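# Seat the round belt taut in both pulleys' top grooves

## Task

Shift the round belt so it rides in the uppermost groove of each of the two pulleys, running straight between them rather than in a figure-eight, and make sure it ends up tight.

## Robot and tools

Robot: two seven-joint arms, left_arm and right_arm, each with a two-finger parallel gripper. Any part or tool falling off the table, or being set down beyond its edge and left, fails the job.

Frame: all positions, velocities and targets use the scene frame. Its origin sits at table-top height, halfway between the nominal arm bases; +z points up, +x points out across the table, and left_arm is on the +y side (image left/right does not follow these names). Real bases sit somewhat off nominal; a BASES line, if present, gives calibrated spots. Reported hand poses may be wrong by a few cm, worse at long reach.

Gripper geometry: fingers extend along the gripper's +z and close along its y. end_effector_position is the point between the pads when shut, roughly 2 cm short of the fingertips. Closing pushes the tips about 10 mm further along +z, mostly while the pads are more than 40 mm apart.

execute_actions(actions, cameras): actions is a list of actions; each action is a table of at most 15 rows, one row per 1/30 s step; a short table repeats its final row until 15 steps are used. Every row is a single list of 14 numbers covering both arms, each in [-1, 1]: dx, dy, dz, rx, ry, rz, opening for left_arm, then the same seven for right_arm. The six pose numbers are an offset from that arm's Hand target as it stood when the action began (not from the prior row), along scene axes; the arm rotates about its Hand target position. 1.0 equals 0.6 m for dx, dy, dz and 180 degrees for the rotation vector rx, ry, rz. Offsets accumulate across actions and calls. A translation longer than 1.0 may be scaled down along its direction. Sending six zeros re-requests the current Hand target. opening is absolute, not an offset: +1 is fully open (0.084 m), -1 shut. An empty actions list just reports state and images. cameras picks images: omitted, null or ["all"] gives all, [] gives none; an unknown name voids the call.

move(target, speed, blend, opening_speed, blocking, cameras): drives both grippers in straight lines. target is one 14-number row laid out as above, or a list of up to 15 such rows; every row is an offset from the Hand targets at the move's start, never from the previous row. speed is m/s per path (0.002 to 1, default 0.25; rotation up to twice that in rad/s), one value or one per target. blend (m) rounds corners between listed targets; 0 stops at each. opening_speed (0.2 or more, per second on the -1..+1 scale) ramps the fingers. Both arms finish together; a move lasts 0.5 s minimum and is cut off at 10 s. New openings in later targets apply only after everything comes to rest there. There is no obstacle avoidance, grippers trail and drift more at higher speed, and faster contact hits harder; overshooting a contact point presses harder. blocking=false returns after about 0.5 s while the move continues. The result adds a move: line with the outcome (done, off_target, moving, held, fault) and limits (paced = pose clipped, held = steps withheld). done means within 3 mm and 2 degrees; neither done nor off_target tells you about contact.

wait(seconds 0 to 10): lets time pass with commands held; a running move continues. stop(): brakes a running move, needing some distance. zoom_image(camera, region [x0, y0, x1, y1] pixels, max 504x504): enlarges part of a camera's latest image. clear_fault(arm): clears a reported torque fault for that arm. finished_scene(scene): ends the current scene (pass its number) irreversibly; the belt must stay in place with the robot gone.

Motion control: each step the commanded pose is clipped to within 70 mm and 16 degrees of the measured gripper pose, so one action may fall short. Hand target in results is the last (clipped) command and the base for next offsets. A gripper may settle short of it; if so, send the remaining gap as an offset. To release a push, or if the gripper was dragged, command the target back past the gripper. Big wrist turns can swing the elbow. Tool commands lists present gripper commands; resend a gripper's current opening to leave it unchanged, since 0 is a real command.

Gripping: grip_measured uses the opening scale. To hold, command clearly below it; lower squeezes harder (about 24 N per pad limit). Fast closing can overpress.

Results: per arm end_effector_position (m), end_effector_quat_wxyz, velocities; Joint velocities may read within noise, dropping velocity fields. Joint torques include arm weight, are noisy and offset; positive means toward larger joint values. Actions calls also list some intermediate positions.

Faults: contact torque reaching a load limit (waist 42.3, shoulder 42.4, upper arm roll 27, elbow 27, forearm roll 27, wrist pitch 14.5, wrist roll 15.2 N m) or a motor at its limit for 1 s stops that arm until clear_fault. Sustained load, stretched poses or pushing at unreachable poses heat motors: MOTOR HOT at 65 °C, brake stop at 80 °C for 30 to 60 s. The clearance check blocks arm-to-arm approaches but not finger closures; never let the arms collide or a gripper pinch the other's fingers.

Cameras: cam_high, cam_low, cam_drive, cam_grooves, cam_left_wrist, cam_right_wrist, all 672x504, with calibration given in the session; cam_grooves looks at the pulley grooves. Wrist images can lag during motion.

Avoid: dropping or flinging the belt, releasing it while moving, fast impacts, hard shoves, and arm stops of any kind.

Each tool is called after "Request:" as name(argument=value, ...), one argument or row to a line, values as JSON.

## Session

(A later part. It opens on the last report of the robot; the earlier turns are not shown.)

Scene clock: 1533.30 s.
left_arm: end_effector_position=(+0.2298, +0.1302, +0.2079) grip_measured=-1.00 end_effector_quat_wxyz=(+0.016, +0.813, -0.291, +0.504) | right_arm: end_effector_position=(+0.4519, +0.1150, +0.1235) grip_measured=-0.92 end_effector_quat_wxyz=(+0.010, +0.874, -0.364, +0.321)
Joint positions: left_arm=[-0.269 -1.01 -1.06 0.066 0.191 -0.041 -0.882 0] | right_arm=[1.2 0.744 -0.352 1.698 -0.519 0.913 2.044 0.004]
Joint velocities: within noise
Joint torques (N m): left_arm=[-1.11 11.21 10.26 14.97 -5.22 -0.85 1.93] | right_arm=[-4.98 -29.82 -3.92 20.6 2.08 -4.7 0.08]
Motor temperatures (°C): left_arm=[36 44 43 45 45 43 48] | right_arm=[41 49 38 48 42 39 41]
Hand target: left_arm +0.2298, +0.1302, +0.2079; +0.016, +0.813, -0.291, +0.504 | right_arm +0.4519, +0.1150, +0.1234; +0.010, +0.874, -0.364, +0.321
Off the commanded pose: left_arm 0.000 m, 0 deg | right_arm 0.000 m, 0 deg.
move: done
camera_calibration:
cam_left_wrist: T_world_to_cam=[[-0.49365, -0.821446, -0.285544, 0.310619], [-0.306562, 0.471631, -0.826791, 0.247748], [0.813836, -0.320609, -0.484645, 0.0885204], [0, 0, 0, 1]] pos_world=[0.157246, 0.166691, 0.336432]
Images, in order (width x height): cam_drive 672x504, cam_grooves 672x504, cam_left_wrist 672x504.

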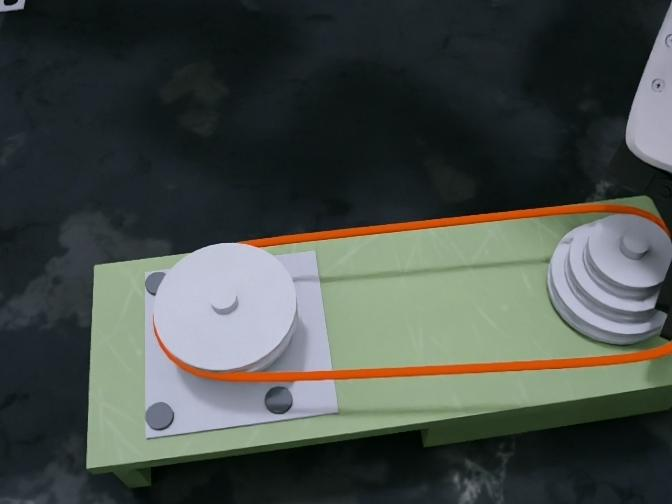

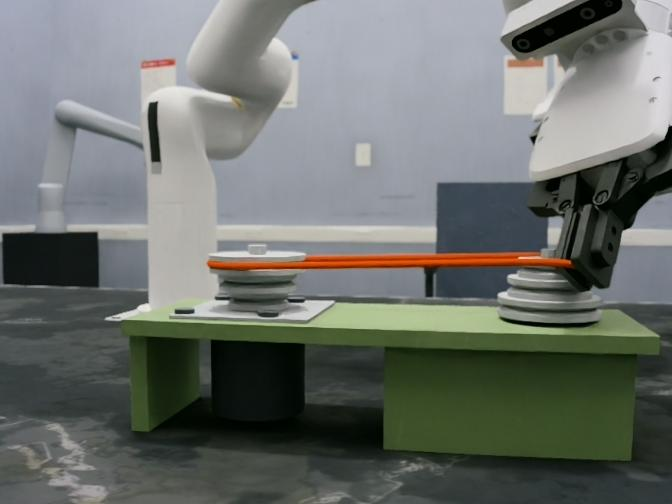

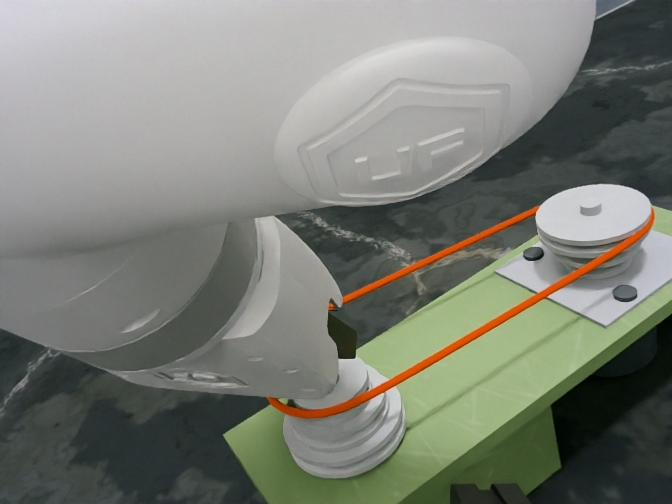

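Request:
move(
  target=[
    [0,0,0,0,0,0,-1,0,0.005,0.008,0.09,0.19,0,-1],
    [0,0,0,0,0,0,-1,-0.0107,0.0125,0.0083,0.09,0.19,0,-1],
  ],
  speed=0.05,
  cameras=["cam_left_wrist","cam_drive","cam_grooves"],
)

Request:
zoom_image(
  camera="cam_left_wrist",
  region=[210, 330, 430, 490],
)

Request:
zoom_image(
  camera="cam_grooves",
  region=[460, 190, 600, 300],
)

Request:
zoom_image(
  camera="cam_drive",
  region=[472, 150, 672, 350],
)

Scene clock: 1557.07 s.
left_arm: end_effector_position=(+0.2298, +0.1302, +0.2079) grip_measured=-1.00 end_effector_quat_wxyz=(+0.016, +0.813, -0.291, +0.504) | right_arm: end_effector_position=(+0.4455, +0.1224, +0.1283) grip_measured=-0.92 end_effector_quat_wxyz=(-0.006, +0.923, -0.386, -0.003)
Joint positions: left_arm=[-0.269 -1.01 -1.06 0.066 0.191 -0.041 -0.882 0] | right_arm=[0.792 0.814 -0.021 2.018 0.027 1.196 1.556 0.004]
Joint velocities: within noise
Joint torques (N m): left_arm=[-0.52 12.93 9.71 14.95 -5.24 -1.18 1.86] | right_arm=[8.48 -50.5 4.96 16.41 2.56 -6.93 1.63]
Motor temperatures (°C): left_arm=[36 44 43 45 45 43 48] | right_arm=[41 49 38 50 42 38 41]
Hand target: left_arm +0.2298, +0.1302, +0.2079; +0.016, +0.813, -0.291, +0.504 | right_arm +0.4455, +0.1225, +0.1284; -0.006, +0.923, -0.386, -0.003
Off the commanded pose: left_arm 0.000 m, 0 deg | right_arm 0.000 m, 0 deg.
move: done
camera_calibration:
cam_left_wrist: T_world_to_cam=[[-0.49365, -0.821446, -0.285544, 0.310619], [-0.306562, 0.471631, -0.826791, 0.247748], [0.813836, -0.320609, -0.484645, 0.0885204], [0, 0, 0, 1]] pos_world=[0.157246, 0.166691, 0.336432]
Images, in order (width x height): cam_drive 672x504, cam_grooves 672x504, cam_left_wrist 672x504.

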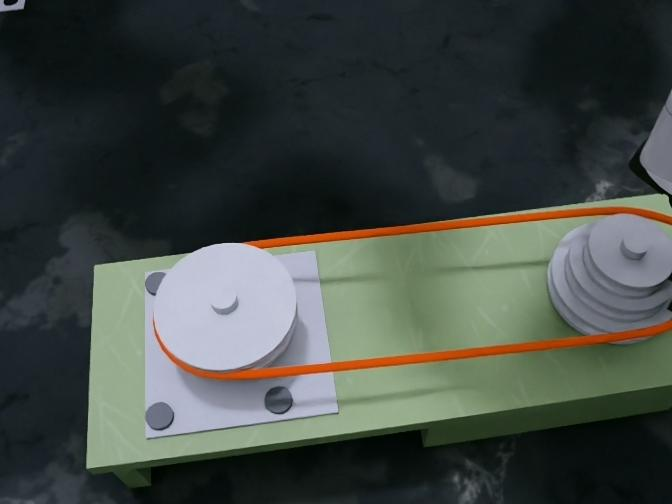

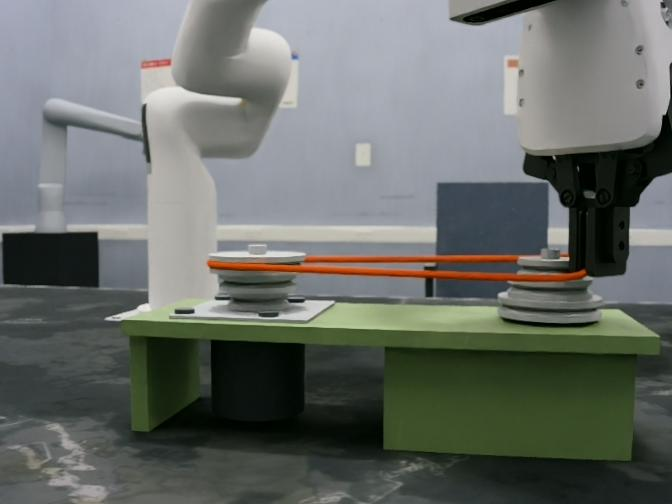

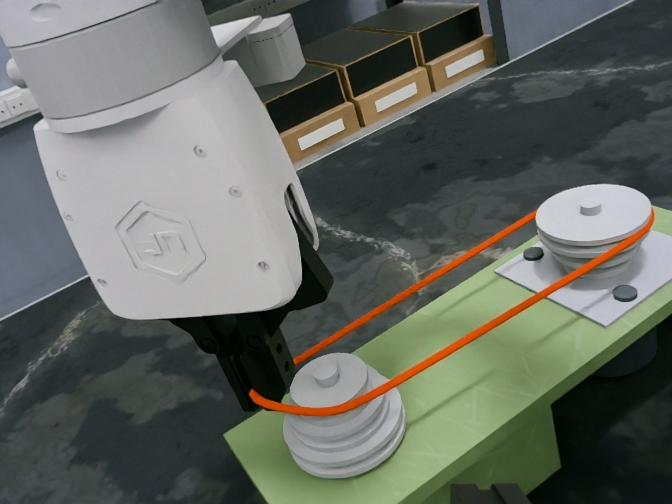

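Scaled by 2.291 from the camera's 672x504 image, which has a finer 960x720 frame.

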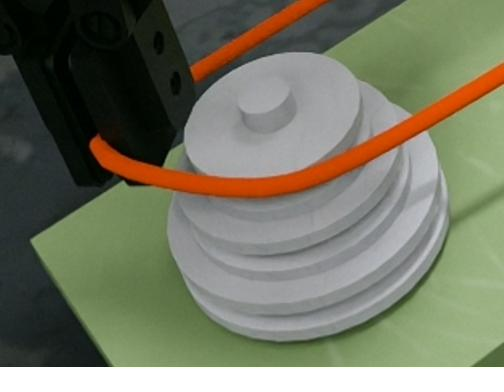

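Scaled by 3.600 from the camera's 672x504 image, which has a finer 960x720 frame.

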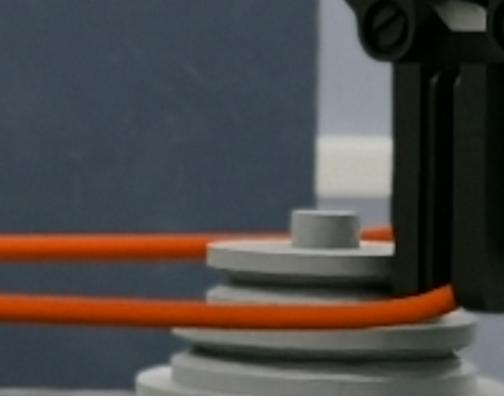

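Scaled by 2.520 from the camera's 672x504 image, which has a finer 960x720 frame.

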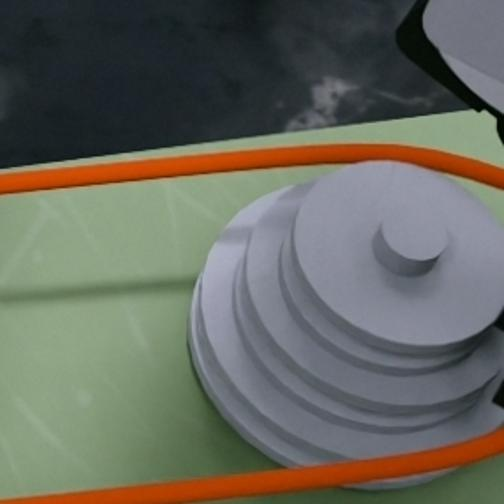

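Request:
move(
  target=[
    [0,0,0,0,0,0,-1,0,0,0,0,0,0,-0.8],
    [0,0,0,0,0,0,-1,0,0.00,-0.004,-0.04,-0.04,0,-0.8],
  ],
  speed=0.03,
  cameras=["cam_left_wrist","cam_drive","cam_grooves"],
)

Request:
zoom_image(
  camera="cam_left_wrist",
  region=[210, 330, 430, 490],
)

Request:
zoom_image(
  camera="cam_grooves",
  region=[460, 190, 600, 300],
)

Request:
zoom_image(
  camera="cam_drive",
  region=[472, 150, 672, 350],
)

Scene clock: 1567.10 s.
left_arm: end_effector_position=(+0.2298, +0.1302, +0.2079) grip_measured=-1.00 end_effector_quat_wxyz=(+0.016, +0.813, -0.291, +0.504) | right_arm: end_effector_position=(+0.4456, +0.1226, +0.1267) grip_measured=-0.82 end_effector_quat_wxyz=(+0.028, +0.919, -0.384, +0.079)
Joint positions: left_arm=[-0.269 -1.01 -1.06 0.066 0.191 -0.041 -0.882 0] | right_arm=[0.896 0.824 -0.098 2.019 -0.103 1.196 1.655 0.008]
Joint velocities: within noise
Joint torques (N m): left_arm=[0.11 13.11 9.19 15.11 -5.25 -1.3 1.78] | right_arm=[7.02 -6.31 -1.8 8.49 -1.43 -3.07 1.62]
Motor temperatures (°C): left_arm=[36 44 42 45 45 43 48] | right_arm=[41 49 38 49 42 39 41]
Hand target: left_arm +0.2298, +0.1302, +0.2079; +0.016, +0.813, -0.291, +0.504 | right_arm +0.4455, +0.1225, +0.1260; +0.028, +0.919, -0.384, +0.079
Off the commanded pose: left_arm 0.000 m, 0 deg | right_arm 0.001 m, 0 deg.
move: done
camera_calibration:
cam_left_wrist: T_world_to_cam=[[-0.49365, -0.821446, -0.285544, 0.310619], [-0.306562, 0.471631, -0.826791, 0.247748], [0.813836, -0.320609, -0.484645, 0.0885204], [0, 0, 0, 1]] pos_world=[0.157246, 0.166691, 0.336432]
Images, in order (width x height): cam_drive 672x504, cam_grooves 672x504, cam_left_wrist 672x504.

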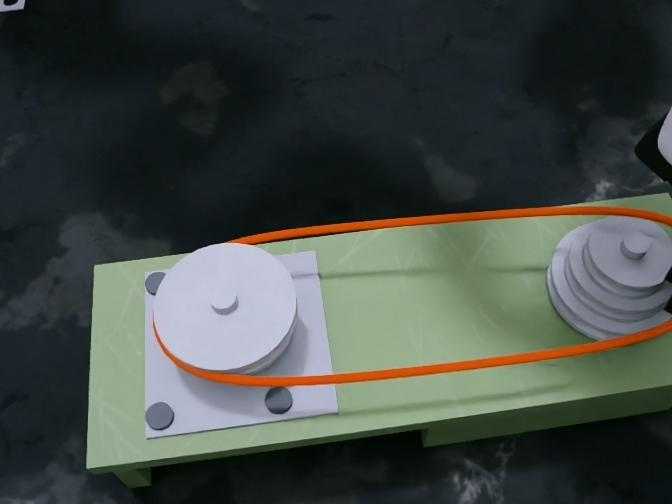

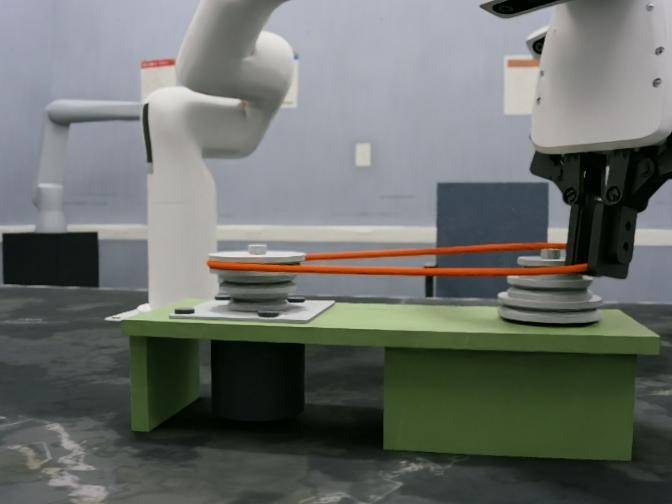

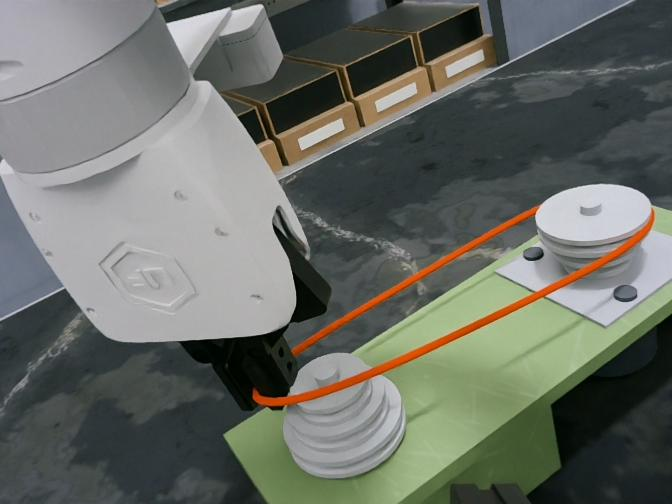

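Scaled by 2.291 from the camera's 672x504 image, which has a finer 960x720 frame.

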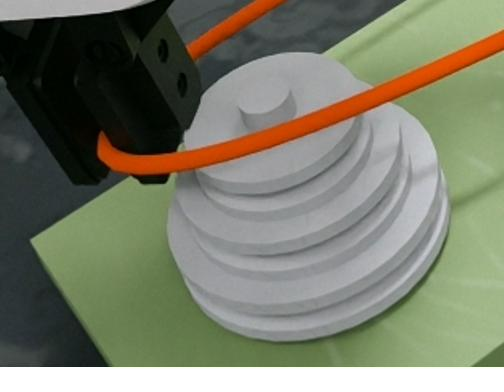

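Scaled by 3.600 from the camera's 672x504 image, which has a finer 960x720 frame.

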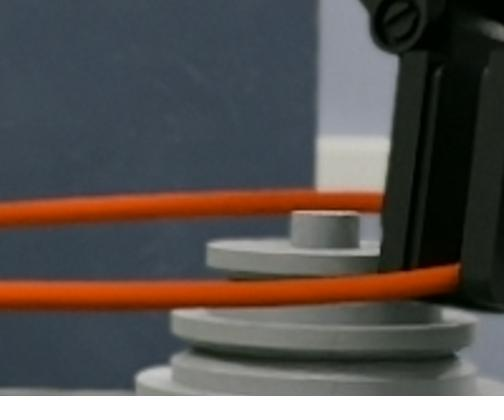

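Scaled by 2.520 from the camera's 672x504 image, which has a finer 960x720 frame.

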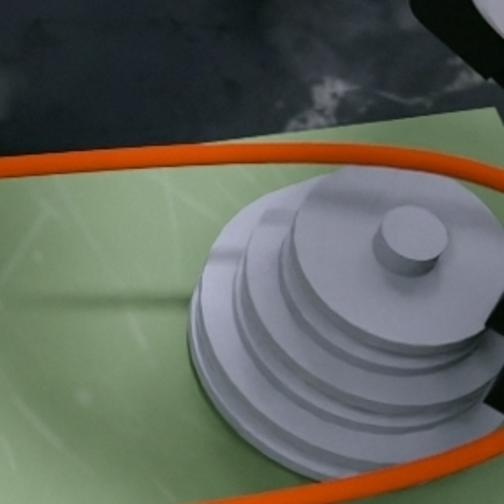

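Request:
move(
  target=[
    [0,0,0,0,0,0,-1,0.002,0.002,0,0,0,0,-0.5],
    [0,0,0,0,0,0,-1,0.002,0.002,0.1,0,0,0,-0.5],
  ],
  speed=0.05,
  opening_speed=0.3,
  cameras=["cam_left_wrist","cam_drive","cam_grooves"],
)

Request:
zoom_image(
  camera="cam_left_wrist",
  region=[210, 330, 430, 490],
)

Request:
zoom_image(
  camera="cam_grooves",
  region=[460, 190, 600, 300],
)

Request:
zoom_image(
  camera="cam_drive",
  region=[472, 150, 672, 350],
)

Scene clock: 1584.03 s.
left_arm: end_effector_position=(+0.2298, +0.1302, +0.2079) grip_measured=-1.00 end_effector_quat_wxyz=(+0.016, +0.813, -0.291, +0.504) | right_arm: end_effector_position=(+0.4467, +0.1237, +0.1861) grip_measured=-0.52 end_effector_quat_wxyz=(+0.028, +0.919, -0.384, +0.079)
Joint positions: left_arm=[-0.269 -1.01 -1.06 0.066 0.191 -0.041 -0.882 0] | right_arm=[0.893 0.81 -0.098 2.164 -0.099 1.355 1.634 0.021]
Joint velocities: within noise
Joint torques (N m): left_arm=[0.19 13.16 9.17 15.11 -5.26 -1.47 1.75] | right_arm=[-2.8 -34.43 -0.5 21.89 3.23 -2.7 -1.3]
Motor temperatures (°C): left_arm=[36 44 42 45 45 43 48] | right_arm=[41 48 38 48 42 38 41]
Hand target: left_arm +0.2298, +0.1302, +0.2079; +0.016, +0.813, -0.291, +0.504 | right_arm +0.4467, +0.1237, +0.1860; +0.028, +0.919, -0.384, +0.079
Off the commanded pose: left_arm 0.000 m, 0 deg | right_arm 0.000 m, 0 deg.
move: done
camera_calibration:
cam_left_wrist: T_world_to_cam=[[-0.49365, -0.821446, -0.285544, 0.310619], [-0.306562, 0.471631, -0.826791, 0.247748], [0.813836, -0.320609, -0.484645, 0.0885204], [0, 0, 0, 1]] pos_world=[0.157246, 0.166691, 0.336432]
Images, in order (width x height): cam_drive 672x504, cam_grooves 672x504, cam_left_wrist 672x504.

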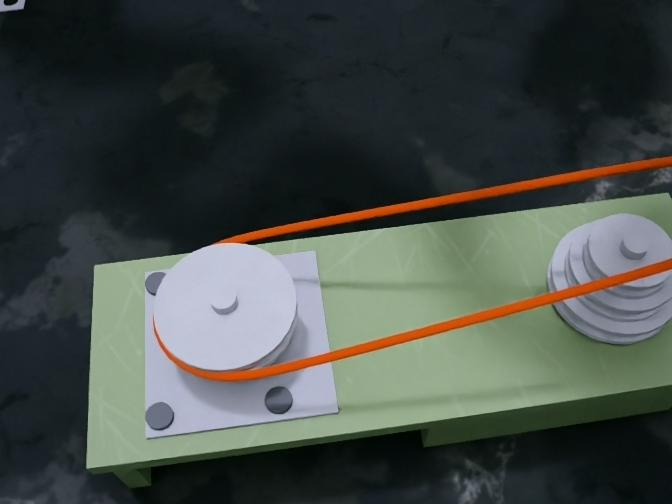

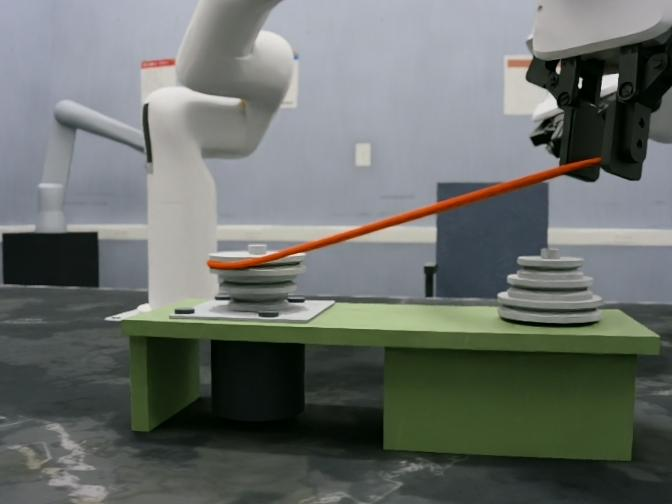

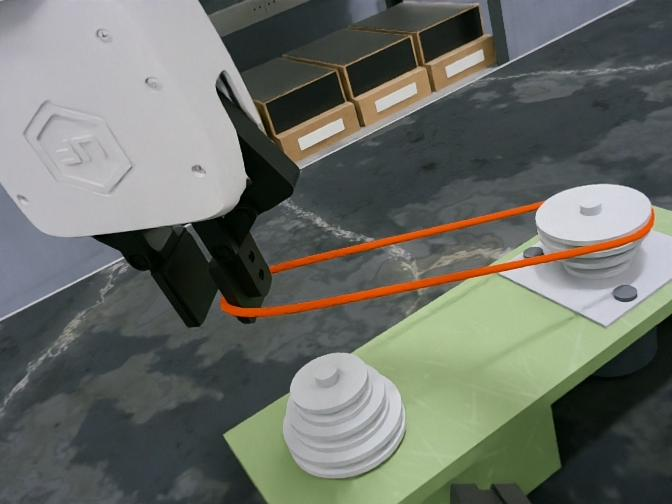

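Scaled by 2.291 from the camera's 672x504 image, which has a finer 960x720 frame.

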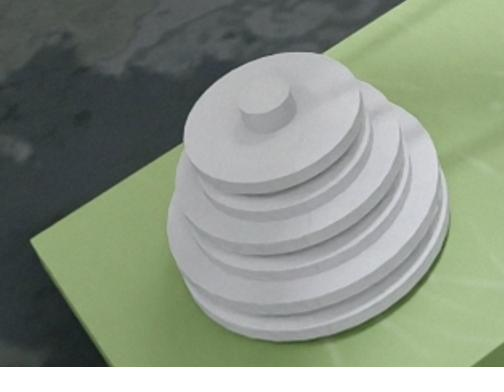

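Scaled by 3.600 from the camera's 672x504 image, which has a finer 960x720 frame.

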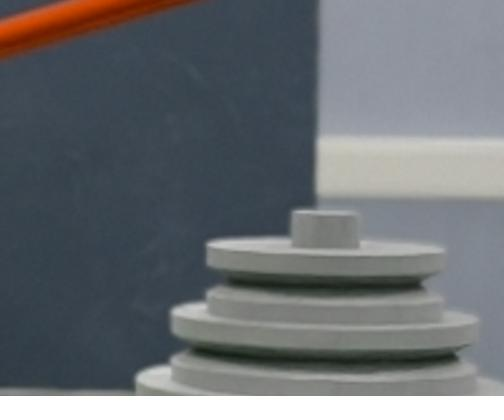

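Scaled by 2.520 from the camera's 672x504 image, which has a finer 960x720 frame.

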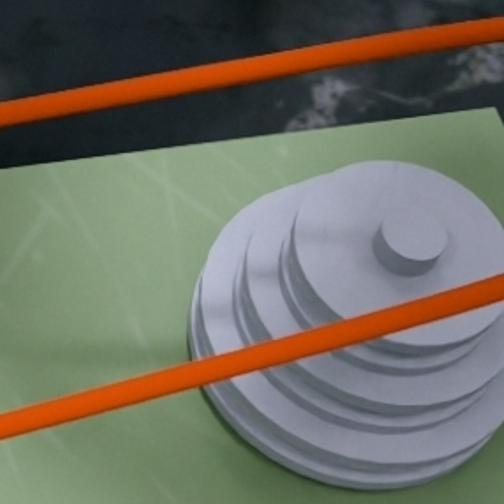

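Request:
move(
  target=[
    [0,0,0,0,0,0,-1,0,0,0,0,0,0,-0.78],
    [0,0,0,0,0,0,-1,-0.047,0.0125,0,0.0097,0.0555,0.2323,-0.78],
  ],
  speed=0.06,
  cameras=["cam_left_wrist","cam_drive","cam_grooves","cam_high"],
)

Request:
zoom_image(
  camera="cam_grooves",
  region=[440, 90, 672, 320],
)

Request:
zoom_image(
  camera="cam_high",
  region=[280, 200, 420, 360],
)

Scene clock: 1606.30 s.
left_arm: end_effector_position=(+0.2298, +0.1302, +0.2079) grip_measured=-1.00 end_effector_quat_wxyz=(+0.016, +0.813, -0.291, +0.504) | right_arm: end_effector_position=(+0.4185, +0.1312, +0.1860) grip_measured=-0.79 end_effector_quat_wxyz=(+0.017, +0.999, -0.028, +0.000)
Joint positions: left_arm=[-0.269 -1.01 -1.06 0.066 0.191 -0.041 -0.882 0] | right_arm=[0.782 0.77 0.083 2.112 -0.081 1.371 0.913 0.009]
Joint velocities: within noise
Joint torques (N m): left_arm=[1 12.76 9.02 15.1 -5.43 -1.75 1.81] | right_arm=[4.63 -39.54 18.37 27.7 6.63 -8.53 -1.42]
Motor temperatures (°C): left_arm=[36 44 42 45 45 43 47] | right_arm=[41 49 39 50 43 39 41]
Hand target: left_arm +0.2298, +0.1302, +0.2079; +0.016, +0.813, -0.291, +0.504 | right_arm +0.4185, +0.1312, +0.1860; +0.017, +0.999, -0.028, +0.000
Off the commanded pose: left_arm 0.000 m, 0 deg | right_arm 0.000 m, 0 deg.
move: done
camera_calibration:
cam_left_wrist: T_world_to_cam=[[-0.49365, -0.821446, -0.285544, 0.310619], [-0.306562, 0.471631, -0.826791, 0.247748], [0.813836, -0.320609, -0.484645, 0.0885204], [0, 0, 0, 1]] pos_world=[0.157246, 0.166691, 0.336432]
Images, in order (width x height): cam_high 672x504, cam_drive 672x504, cam_grooves 672x504, cam_left_wrist 672x504.

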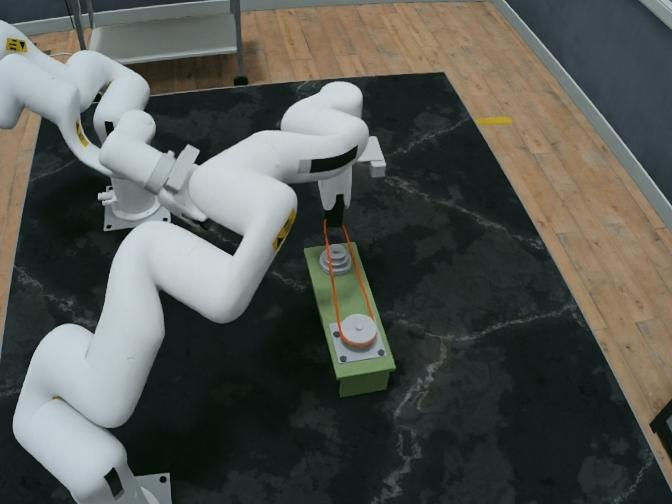

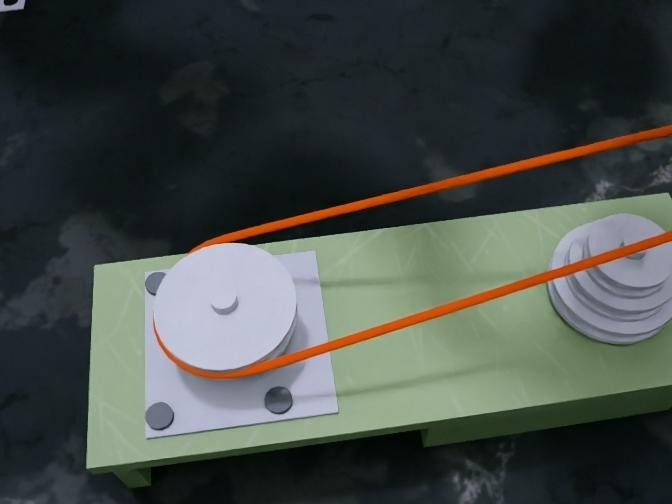

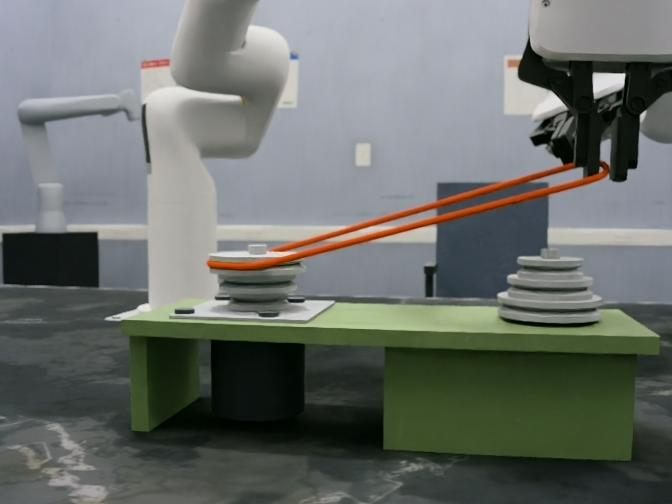

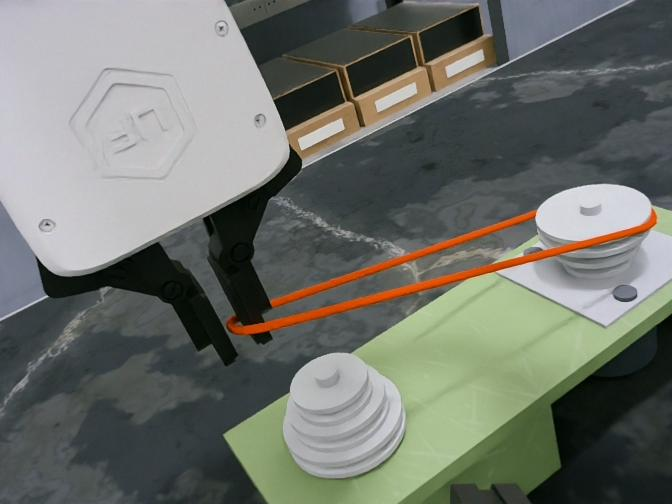

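Scaled by 2.172 from the camera's 672x504 image, which has a finer 960x720 frame.

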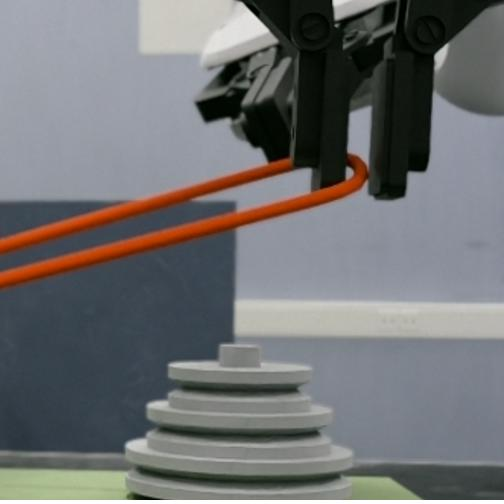

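Scaled by 3.150 from the camera's 672x504 image, which has a finer 960x720 frame.

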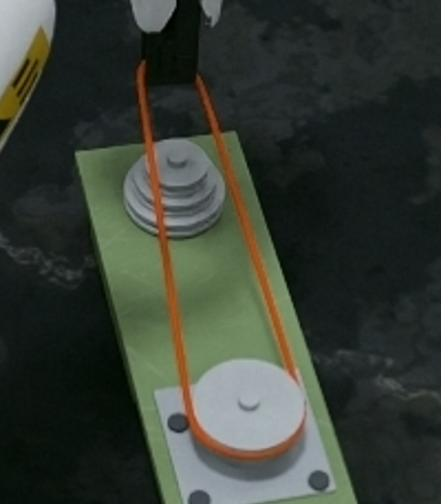

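Request:
move(
  target=[
    [0,0,0,0,0,0,-1,0,-0.013,-0.02,0,0,0,-0.78],
    [0,0,0,0,0,0,-1,0,-0.0228,-0.0725,0,0,0,-0.78],
  ],
  speed=0.06,
  cameras=["cam_left_wrist","cam_drive","cam_grooves","cam_high"],
)

Request:
zoom_image(
  camera="cam_grooves",
  region=[380, 130, 660, 350],
)

Request:
zoom_image(
  camera="cam_left_wrist",
  region=[210, 330, 430, 490],
)

Scene clock: 1629.07 s.
left_arm: end_effector_position=(+0.2298, +0.1302, +0.2079) grip_measured=-1.00 end_effector_quat_wxyz=(+0.016, +0.813, -0.291, +0.504) | right_arm: end_effector_position=(+0.4185, +0.1175, +0.1425) grip_measured=-0.80 end_effector_quat_wxyz=(+0.017, +0.999, -0.028, +0.000)
Joint positions: left_arm=[-0.269 -1.01 -1.06 0.066 0.191 -0.041 -0.882 0] | right_arm=[0.762 0.737 0.081 1.932 -0.081 1.223 0.905 0.009]
Joint velocities: within noise
Joint torques (N m): left_arm=[1.21 12.77 9.1 15.06 -5.32 -1.93 1.81] | right_arm=[-4.93 -46.52 -1.67 13.04 -2.13 -4.05 -1.42]
Motor temperatures (°C): left_arm=[36 44 42 45 45 43 47] | right_arm=[41 50 40 54 43 40 41]
Hand target: left_arm +0.2298, +0.1302, +0.2079; +0.016, +0.813, -0.291, +0.504 | right_arm +0.4185, +0.1175, +0.1425; +0.017, +0.999, -0.028, +0.000
Off the commanded pose: left_arm 0.000 m, 0 deg | right_arm 0.000 m, 0 deg.
move: done
camera_calibration:
cam_left_wrist: T_world_to_cam=[[-0.49365, -0.821446, -0.285544, 0.310619], [-0.306562, 0.471631, -0.826791, 0.247748], [0.813836, -0.320609, -0.484645, 0.0885204], [0, 0, 0, 1]] pos_world=[0.157246, 0.166691, 0.336432]
Images, in order (width x height): cam_high 672x504, cam_drive 672x504, cam_grooves 672x504, cam_left_wrist 672x504.

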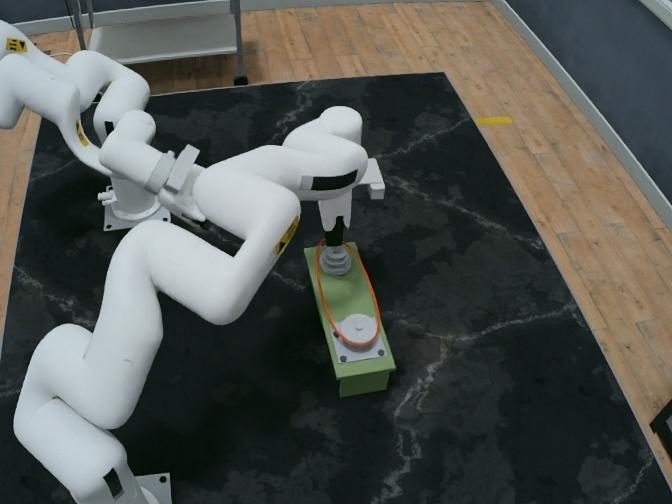

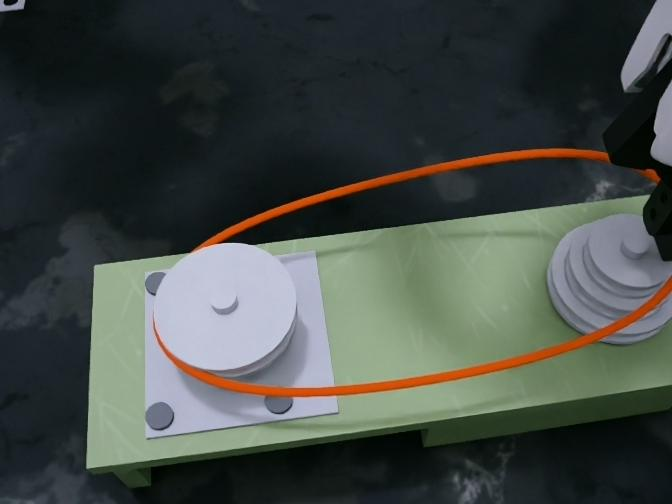

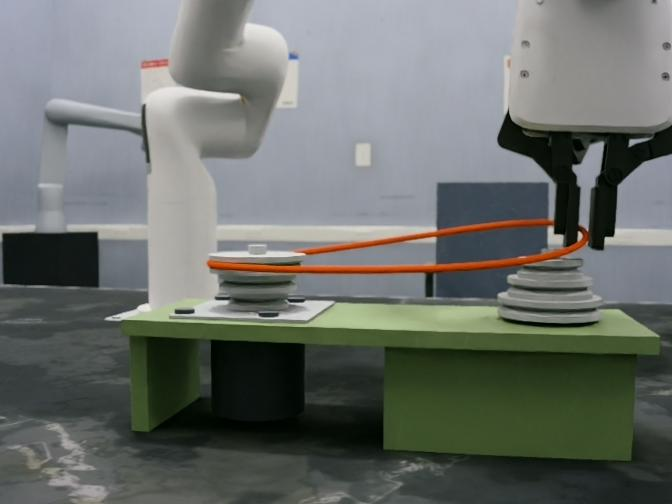

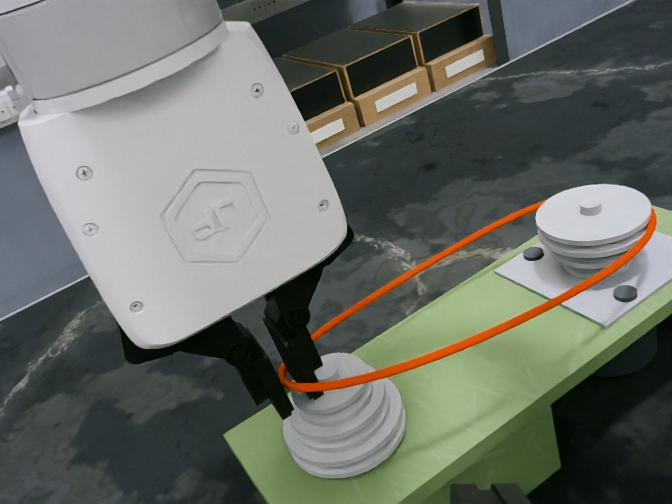

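Scaled by 1.800 from the camera's 672x504 image, which has a finer 960x720 frame.

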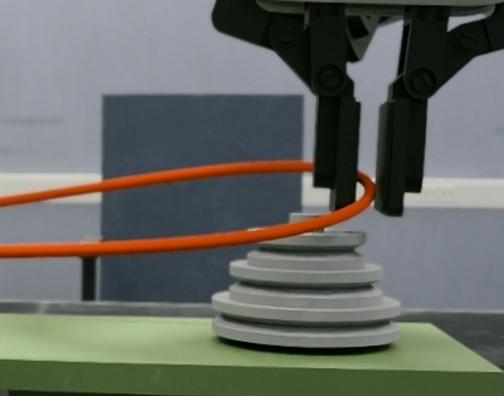

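Scaled by 2.291 from the camera's 672x504 image, which has a finer 960x720 frame.

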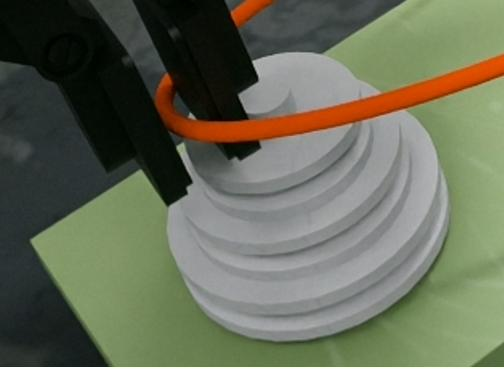

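Request:
zoom_image(
  camera="cam_grooves",
  region=[190, 210, 330, 320],
)

Request:
zoom_image(
  camera="cam_left_wrist",
  region=[500, 160, 672, 320],
)

Scaled by 3.600 from the camera's 672x504 image, which has a finer 960x720 frame.

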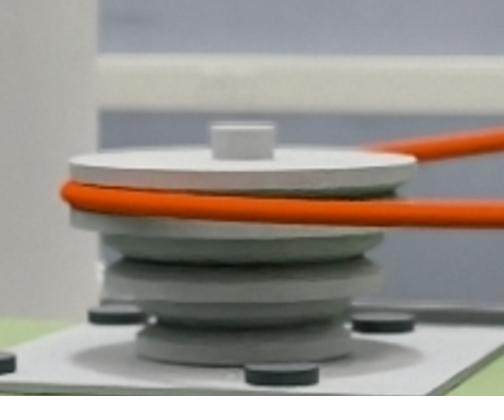

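Scaled by 2.930 from the camera's 672x504 image, which has a finer 960x720 frame.

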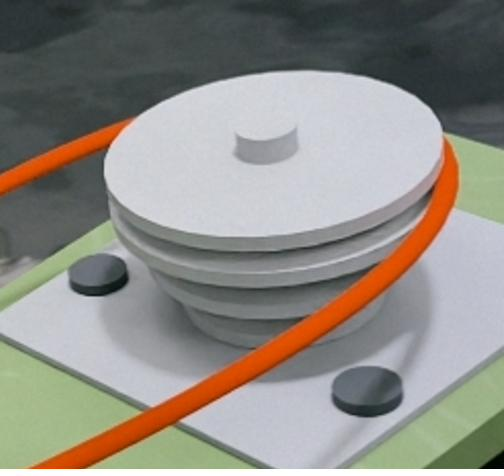

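Request:
execute_actions(
  actions=[],
  cameras=["cam_drive","cam_grooves","cam_left_wrist"],
)

Scene clock: 1655.33 s.
left_arm: end_effector_position=(+0.2298, +0.1302, +0.2079) grip_measured=-1.00 end_effector_quat_wxyz=(+0.016, +0.813, -0.291, +0.504) | right_arm: end_effector_position=(+0.4185, +0.1175, +0.1425) grip_measured=-0.80 end_effector_quat_wxyz=(+0.017, +0.999, -0.028, +0.000)
Joint positions: left_arm=[-0.269 -1.01 -1.06 0.066 0.191 -0.041 -0.882 0] | right_arm=[0.762 0.737 0.081 1.931 -0.081 1.223 0.905 0.009]
Joint velocities: within noise
Joint torques (N m): left_arm=[1.3 12.7 9.1 15.06 -5.13 -1.92 1.77] | right_arm=[-4.6 -45.22 -0.81 14.31 -1.99 -2.88 -1.09]
Motor temperatures (°C): left_arm=[36 44 42 45 45 43 47] | right_arm=[41 50 39 50 43 39 41]
Hand target: left_arm +0.2298, +0.1302, +0.2079; +0.016, +0.813, -0.291, +0.504 | right_arm +0.4185, +0.1175, +0.1425; +0.017, +0.999, -0.028, +0.000
Tool commands: left_gripper/opening=-1.0 right_gripper/opening=-0.78
Off the commanded pose: left_arm 0.000 m, 0 deg | right_arm 0.000 m, 0 deg.
camera_calibration:
cam_left_wrist: T_world_to_cam=[[-0.49365, -0.821446, -0.285544, 0.310619], [-0.306562, 0.471631, -0.826791, 0.247748], [0.813836, -0.320609, -0.484645, 0.0885204], [0, 0, 0, 1]] pos_world=[0.157246, 0.166691, 0.336432]
Images, in order (width x height): cam_drive 672x504, cam_grooves 672x504, cam_left_wrist 672x504.

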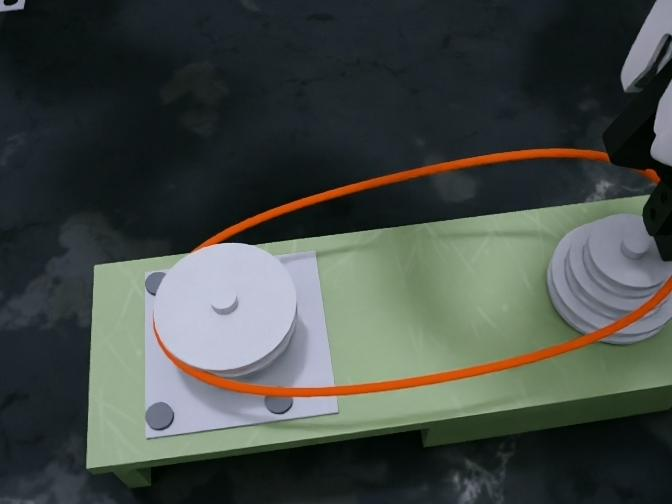

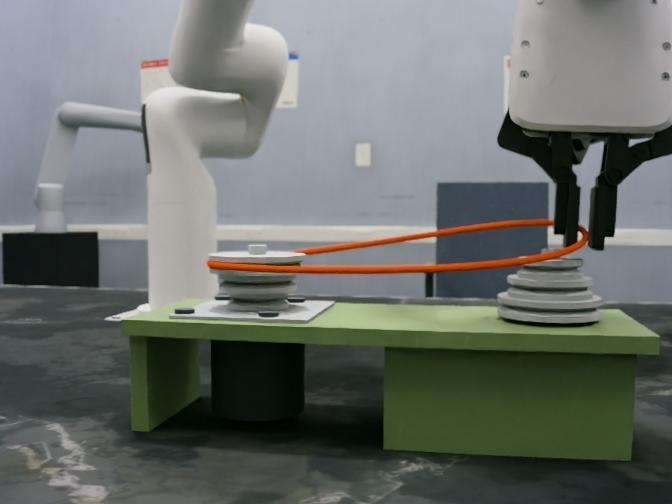

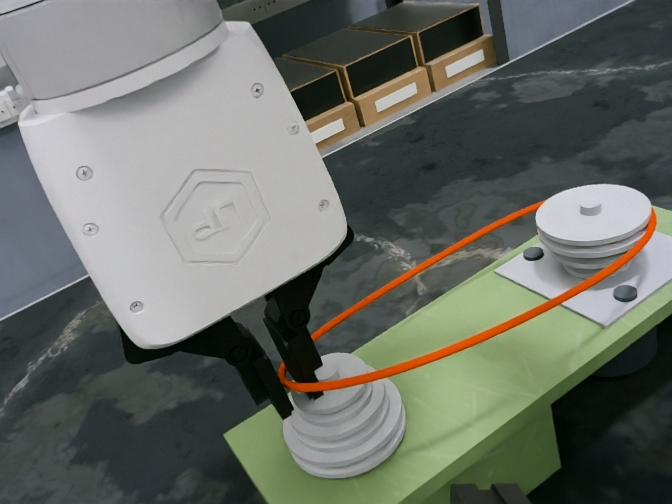

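Request:
move(
  target=[
    [0,0,0,0,0,0,-1,0,0.015,0,0,0,0,-0.78],
    [0,0,0,0,0,0,-1,0,0.015,0,0,0,0,-0.5],
    [0,0,0,0,0,0,-1,0,0.02,0.13,0,0,0,-0.5],
  ],
  speed=0.06,
)

Request:
zoom_image(
  camera="cam_drive",
  region=[472, 150, 672, 350],
)

Request:
zoom_image(
  camera="cam_grooves",
  region=[380, 130, 660, 350],
)

Scene clock: 1663.73 s.
left_arm: end_effector_position=(+0.2298, +0.1302, +0.2079) grip_measured=-1.00 end_effector_quat_wxyz=(+0.016, +0.813, -0.291, +0.504) | right_arm: end_effector_position=(+0.4184, +0.1295, +0.2205) grip_measured=-0.51 end_effector_quat_wxyz=(+0.017, +0.999, -0.028, +0.000)
Joint positions: left_arm=[-0.269 -1.01 -1.06 0.066 0.191 -0.041 -0.882 0] | right_arm=[0.785 0.771 0.083 2.213 -0.079 1.47 0.907 0.022]
Joint velocities: within noise
Joint torques (N m): left_arm=[1.83 12.78 9.1 15.13 -5.08 -2.2 1.83] | right_arm=[10.5 -36.07 3.96 23.11 -0.24 -3.83 -1.17]
Motor temperatures (°C): left_arm=[36 44 42 45 45 43 47] | right_arm=[41 50 38 50 42 39 41]
Hand target: left_arm +0.2298, +0.1302, +0.2079; +0.016, +0.813, -0.291, +0.504 | right_arm +0.4185, +0.1295, +0.2205; +0.017, +0.999, -0.028, +0.000
Off the commanded pose: left_arm 0.000 m, 0 deg | right_arm 0.000 m, 0 deg.
move: done
camera_calibration:
cam_left_wrist: T_world_to_cam=[[-0.49365, -0.821446, -0.285544, 0.310619], [-0.306562, 0.471631, -0.826791, 0.247748], [0.813836, -0.320609, -0.484645, 0.0885204], [0, 0, 0, 1]] pos_world=[0.157246, 0.166691, 0.336432]
cam_right_wrist: T_world_to_cam=[[-0.0551508, -0.997809, 0.0365324, 0.179412], [-0.998478, 0.0551311, -0.00154749, 0.476427], [-0.000469972, -0.0365621, -0.999331, 0.357025], [0, 0, 0, 1]] pos_world=[0.485764, 0.165807, 0.350969]

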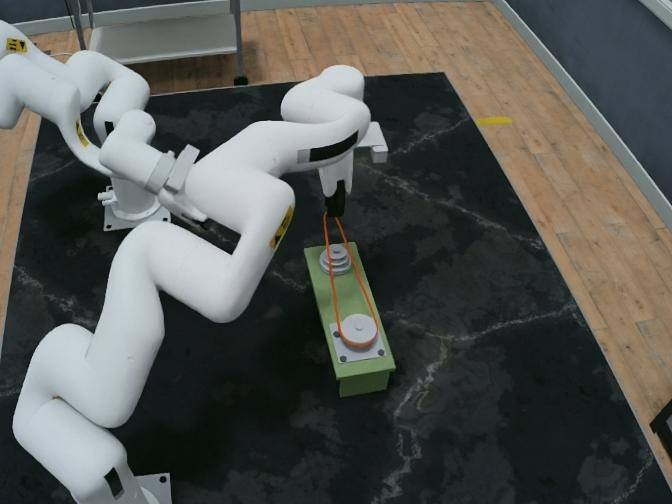

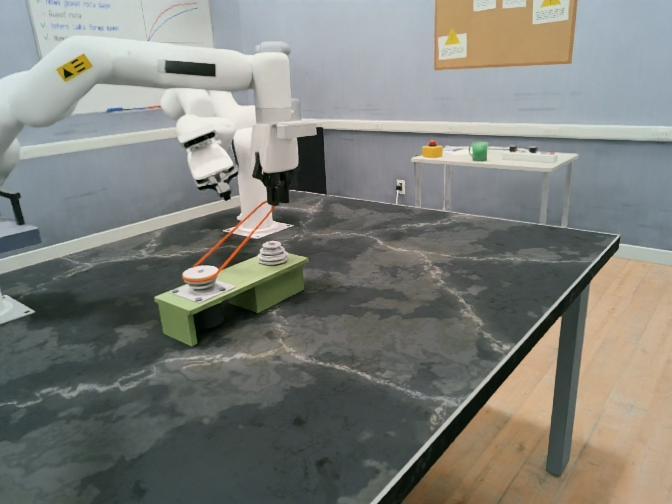

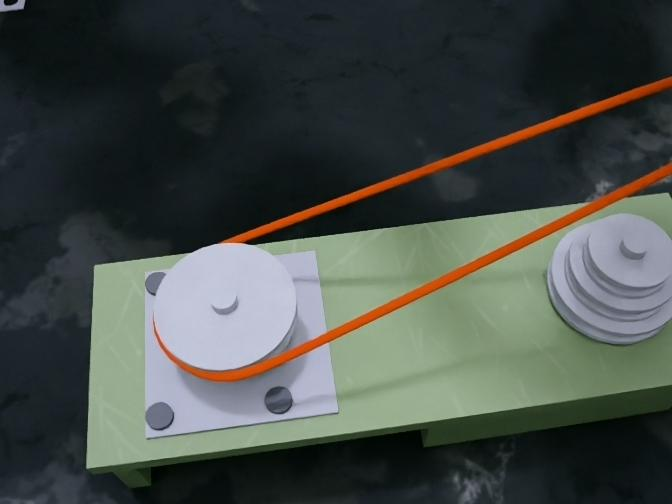

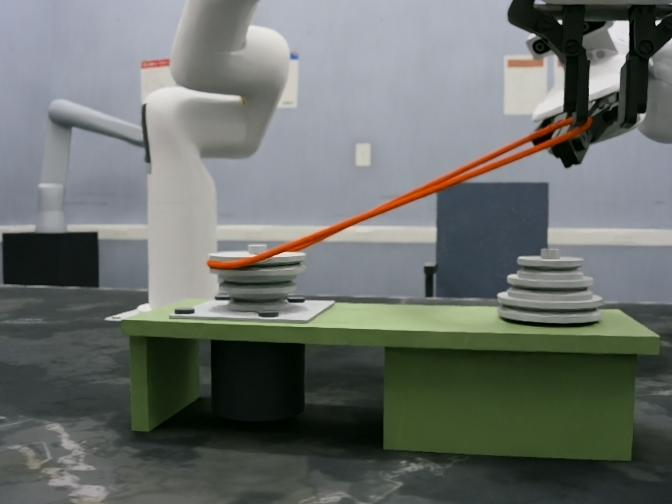

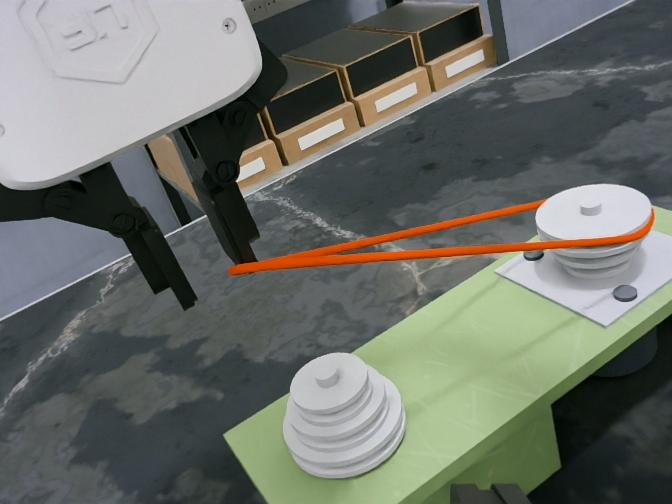

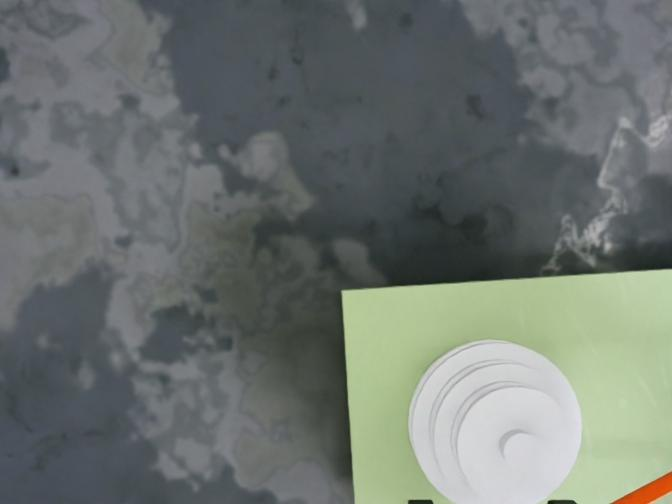

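Scaled by 2.520 from the camera's 672x504 image, which has a finer 960x720 frame.

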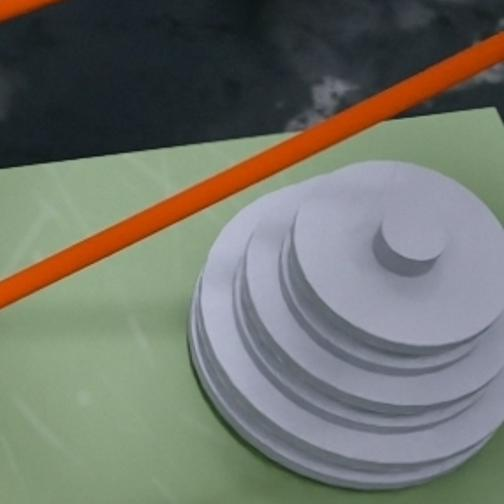

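Scaled by 1.800 from the camera's 672x504 image, which has a finer 960x720 frame.

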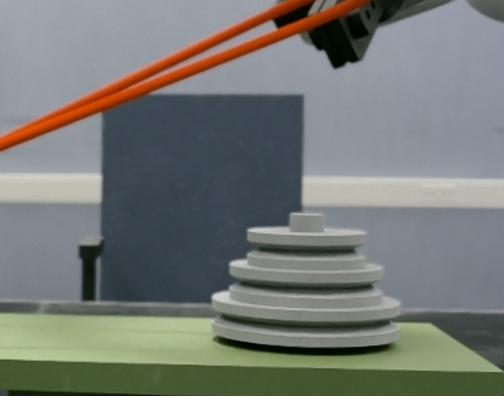

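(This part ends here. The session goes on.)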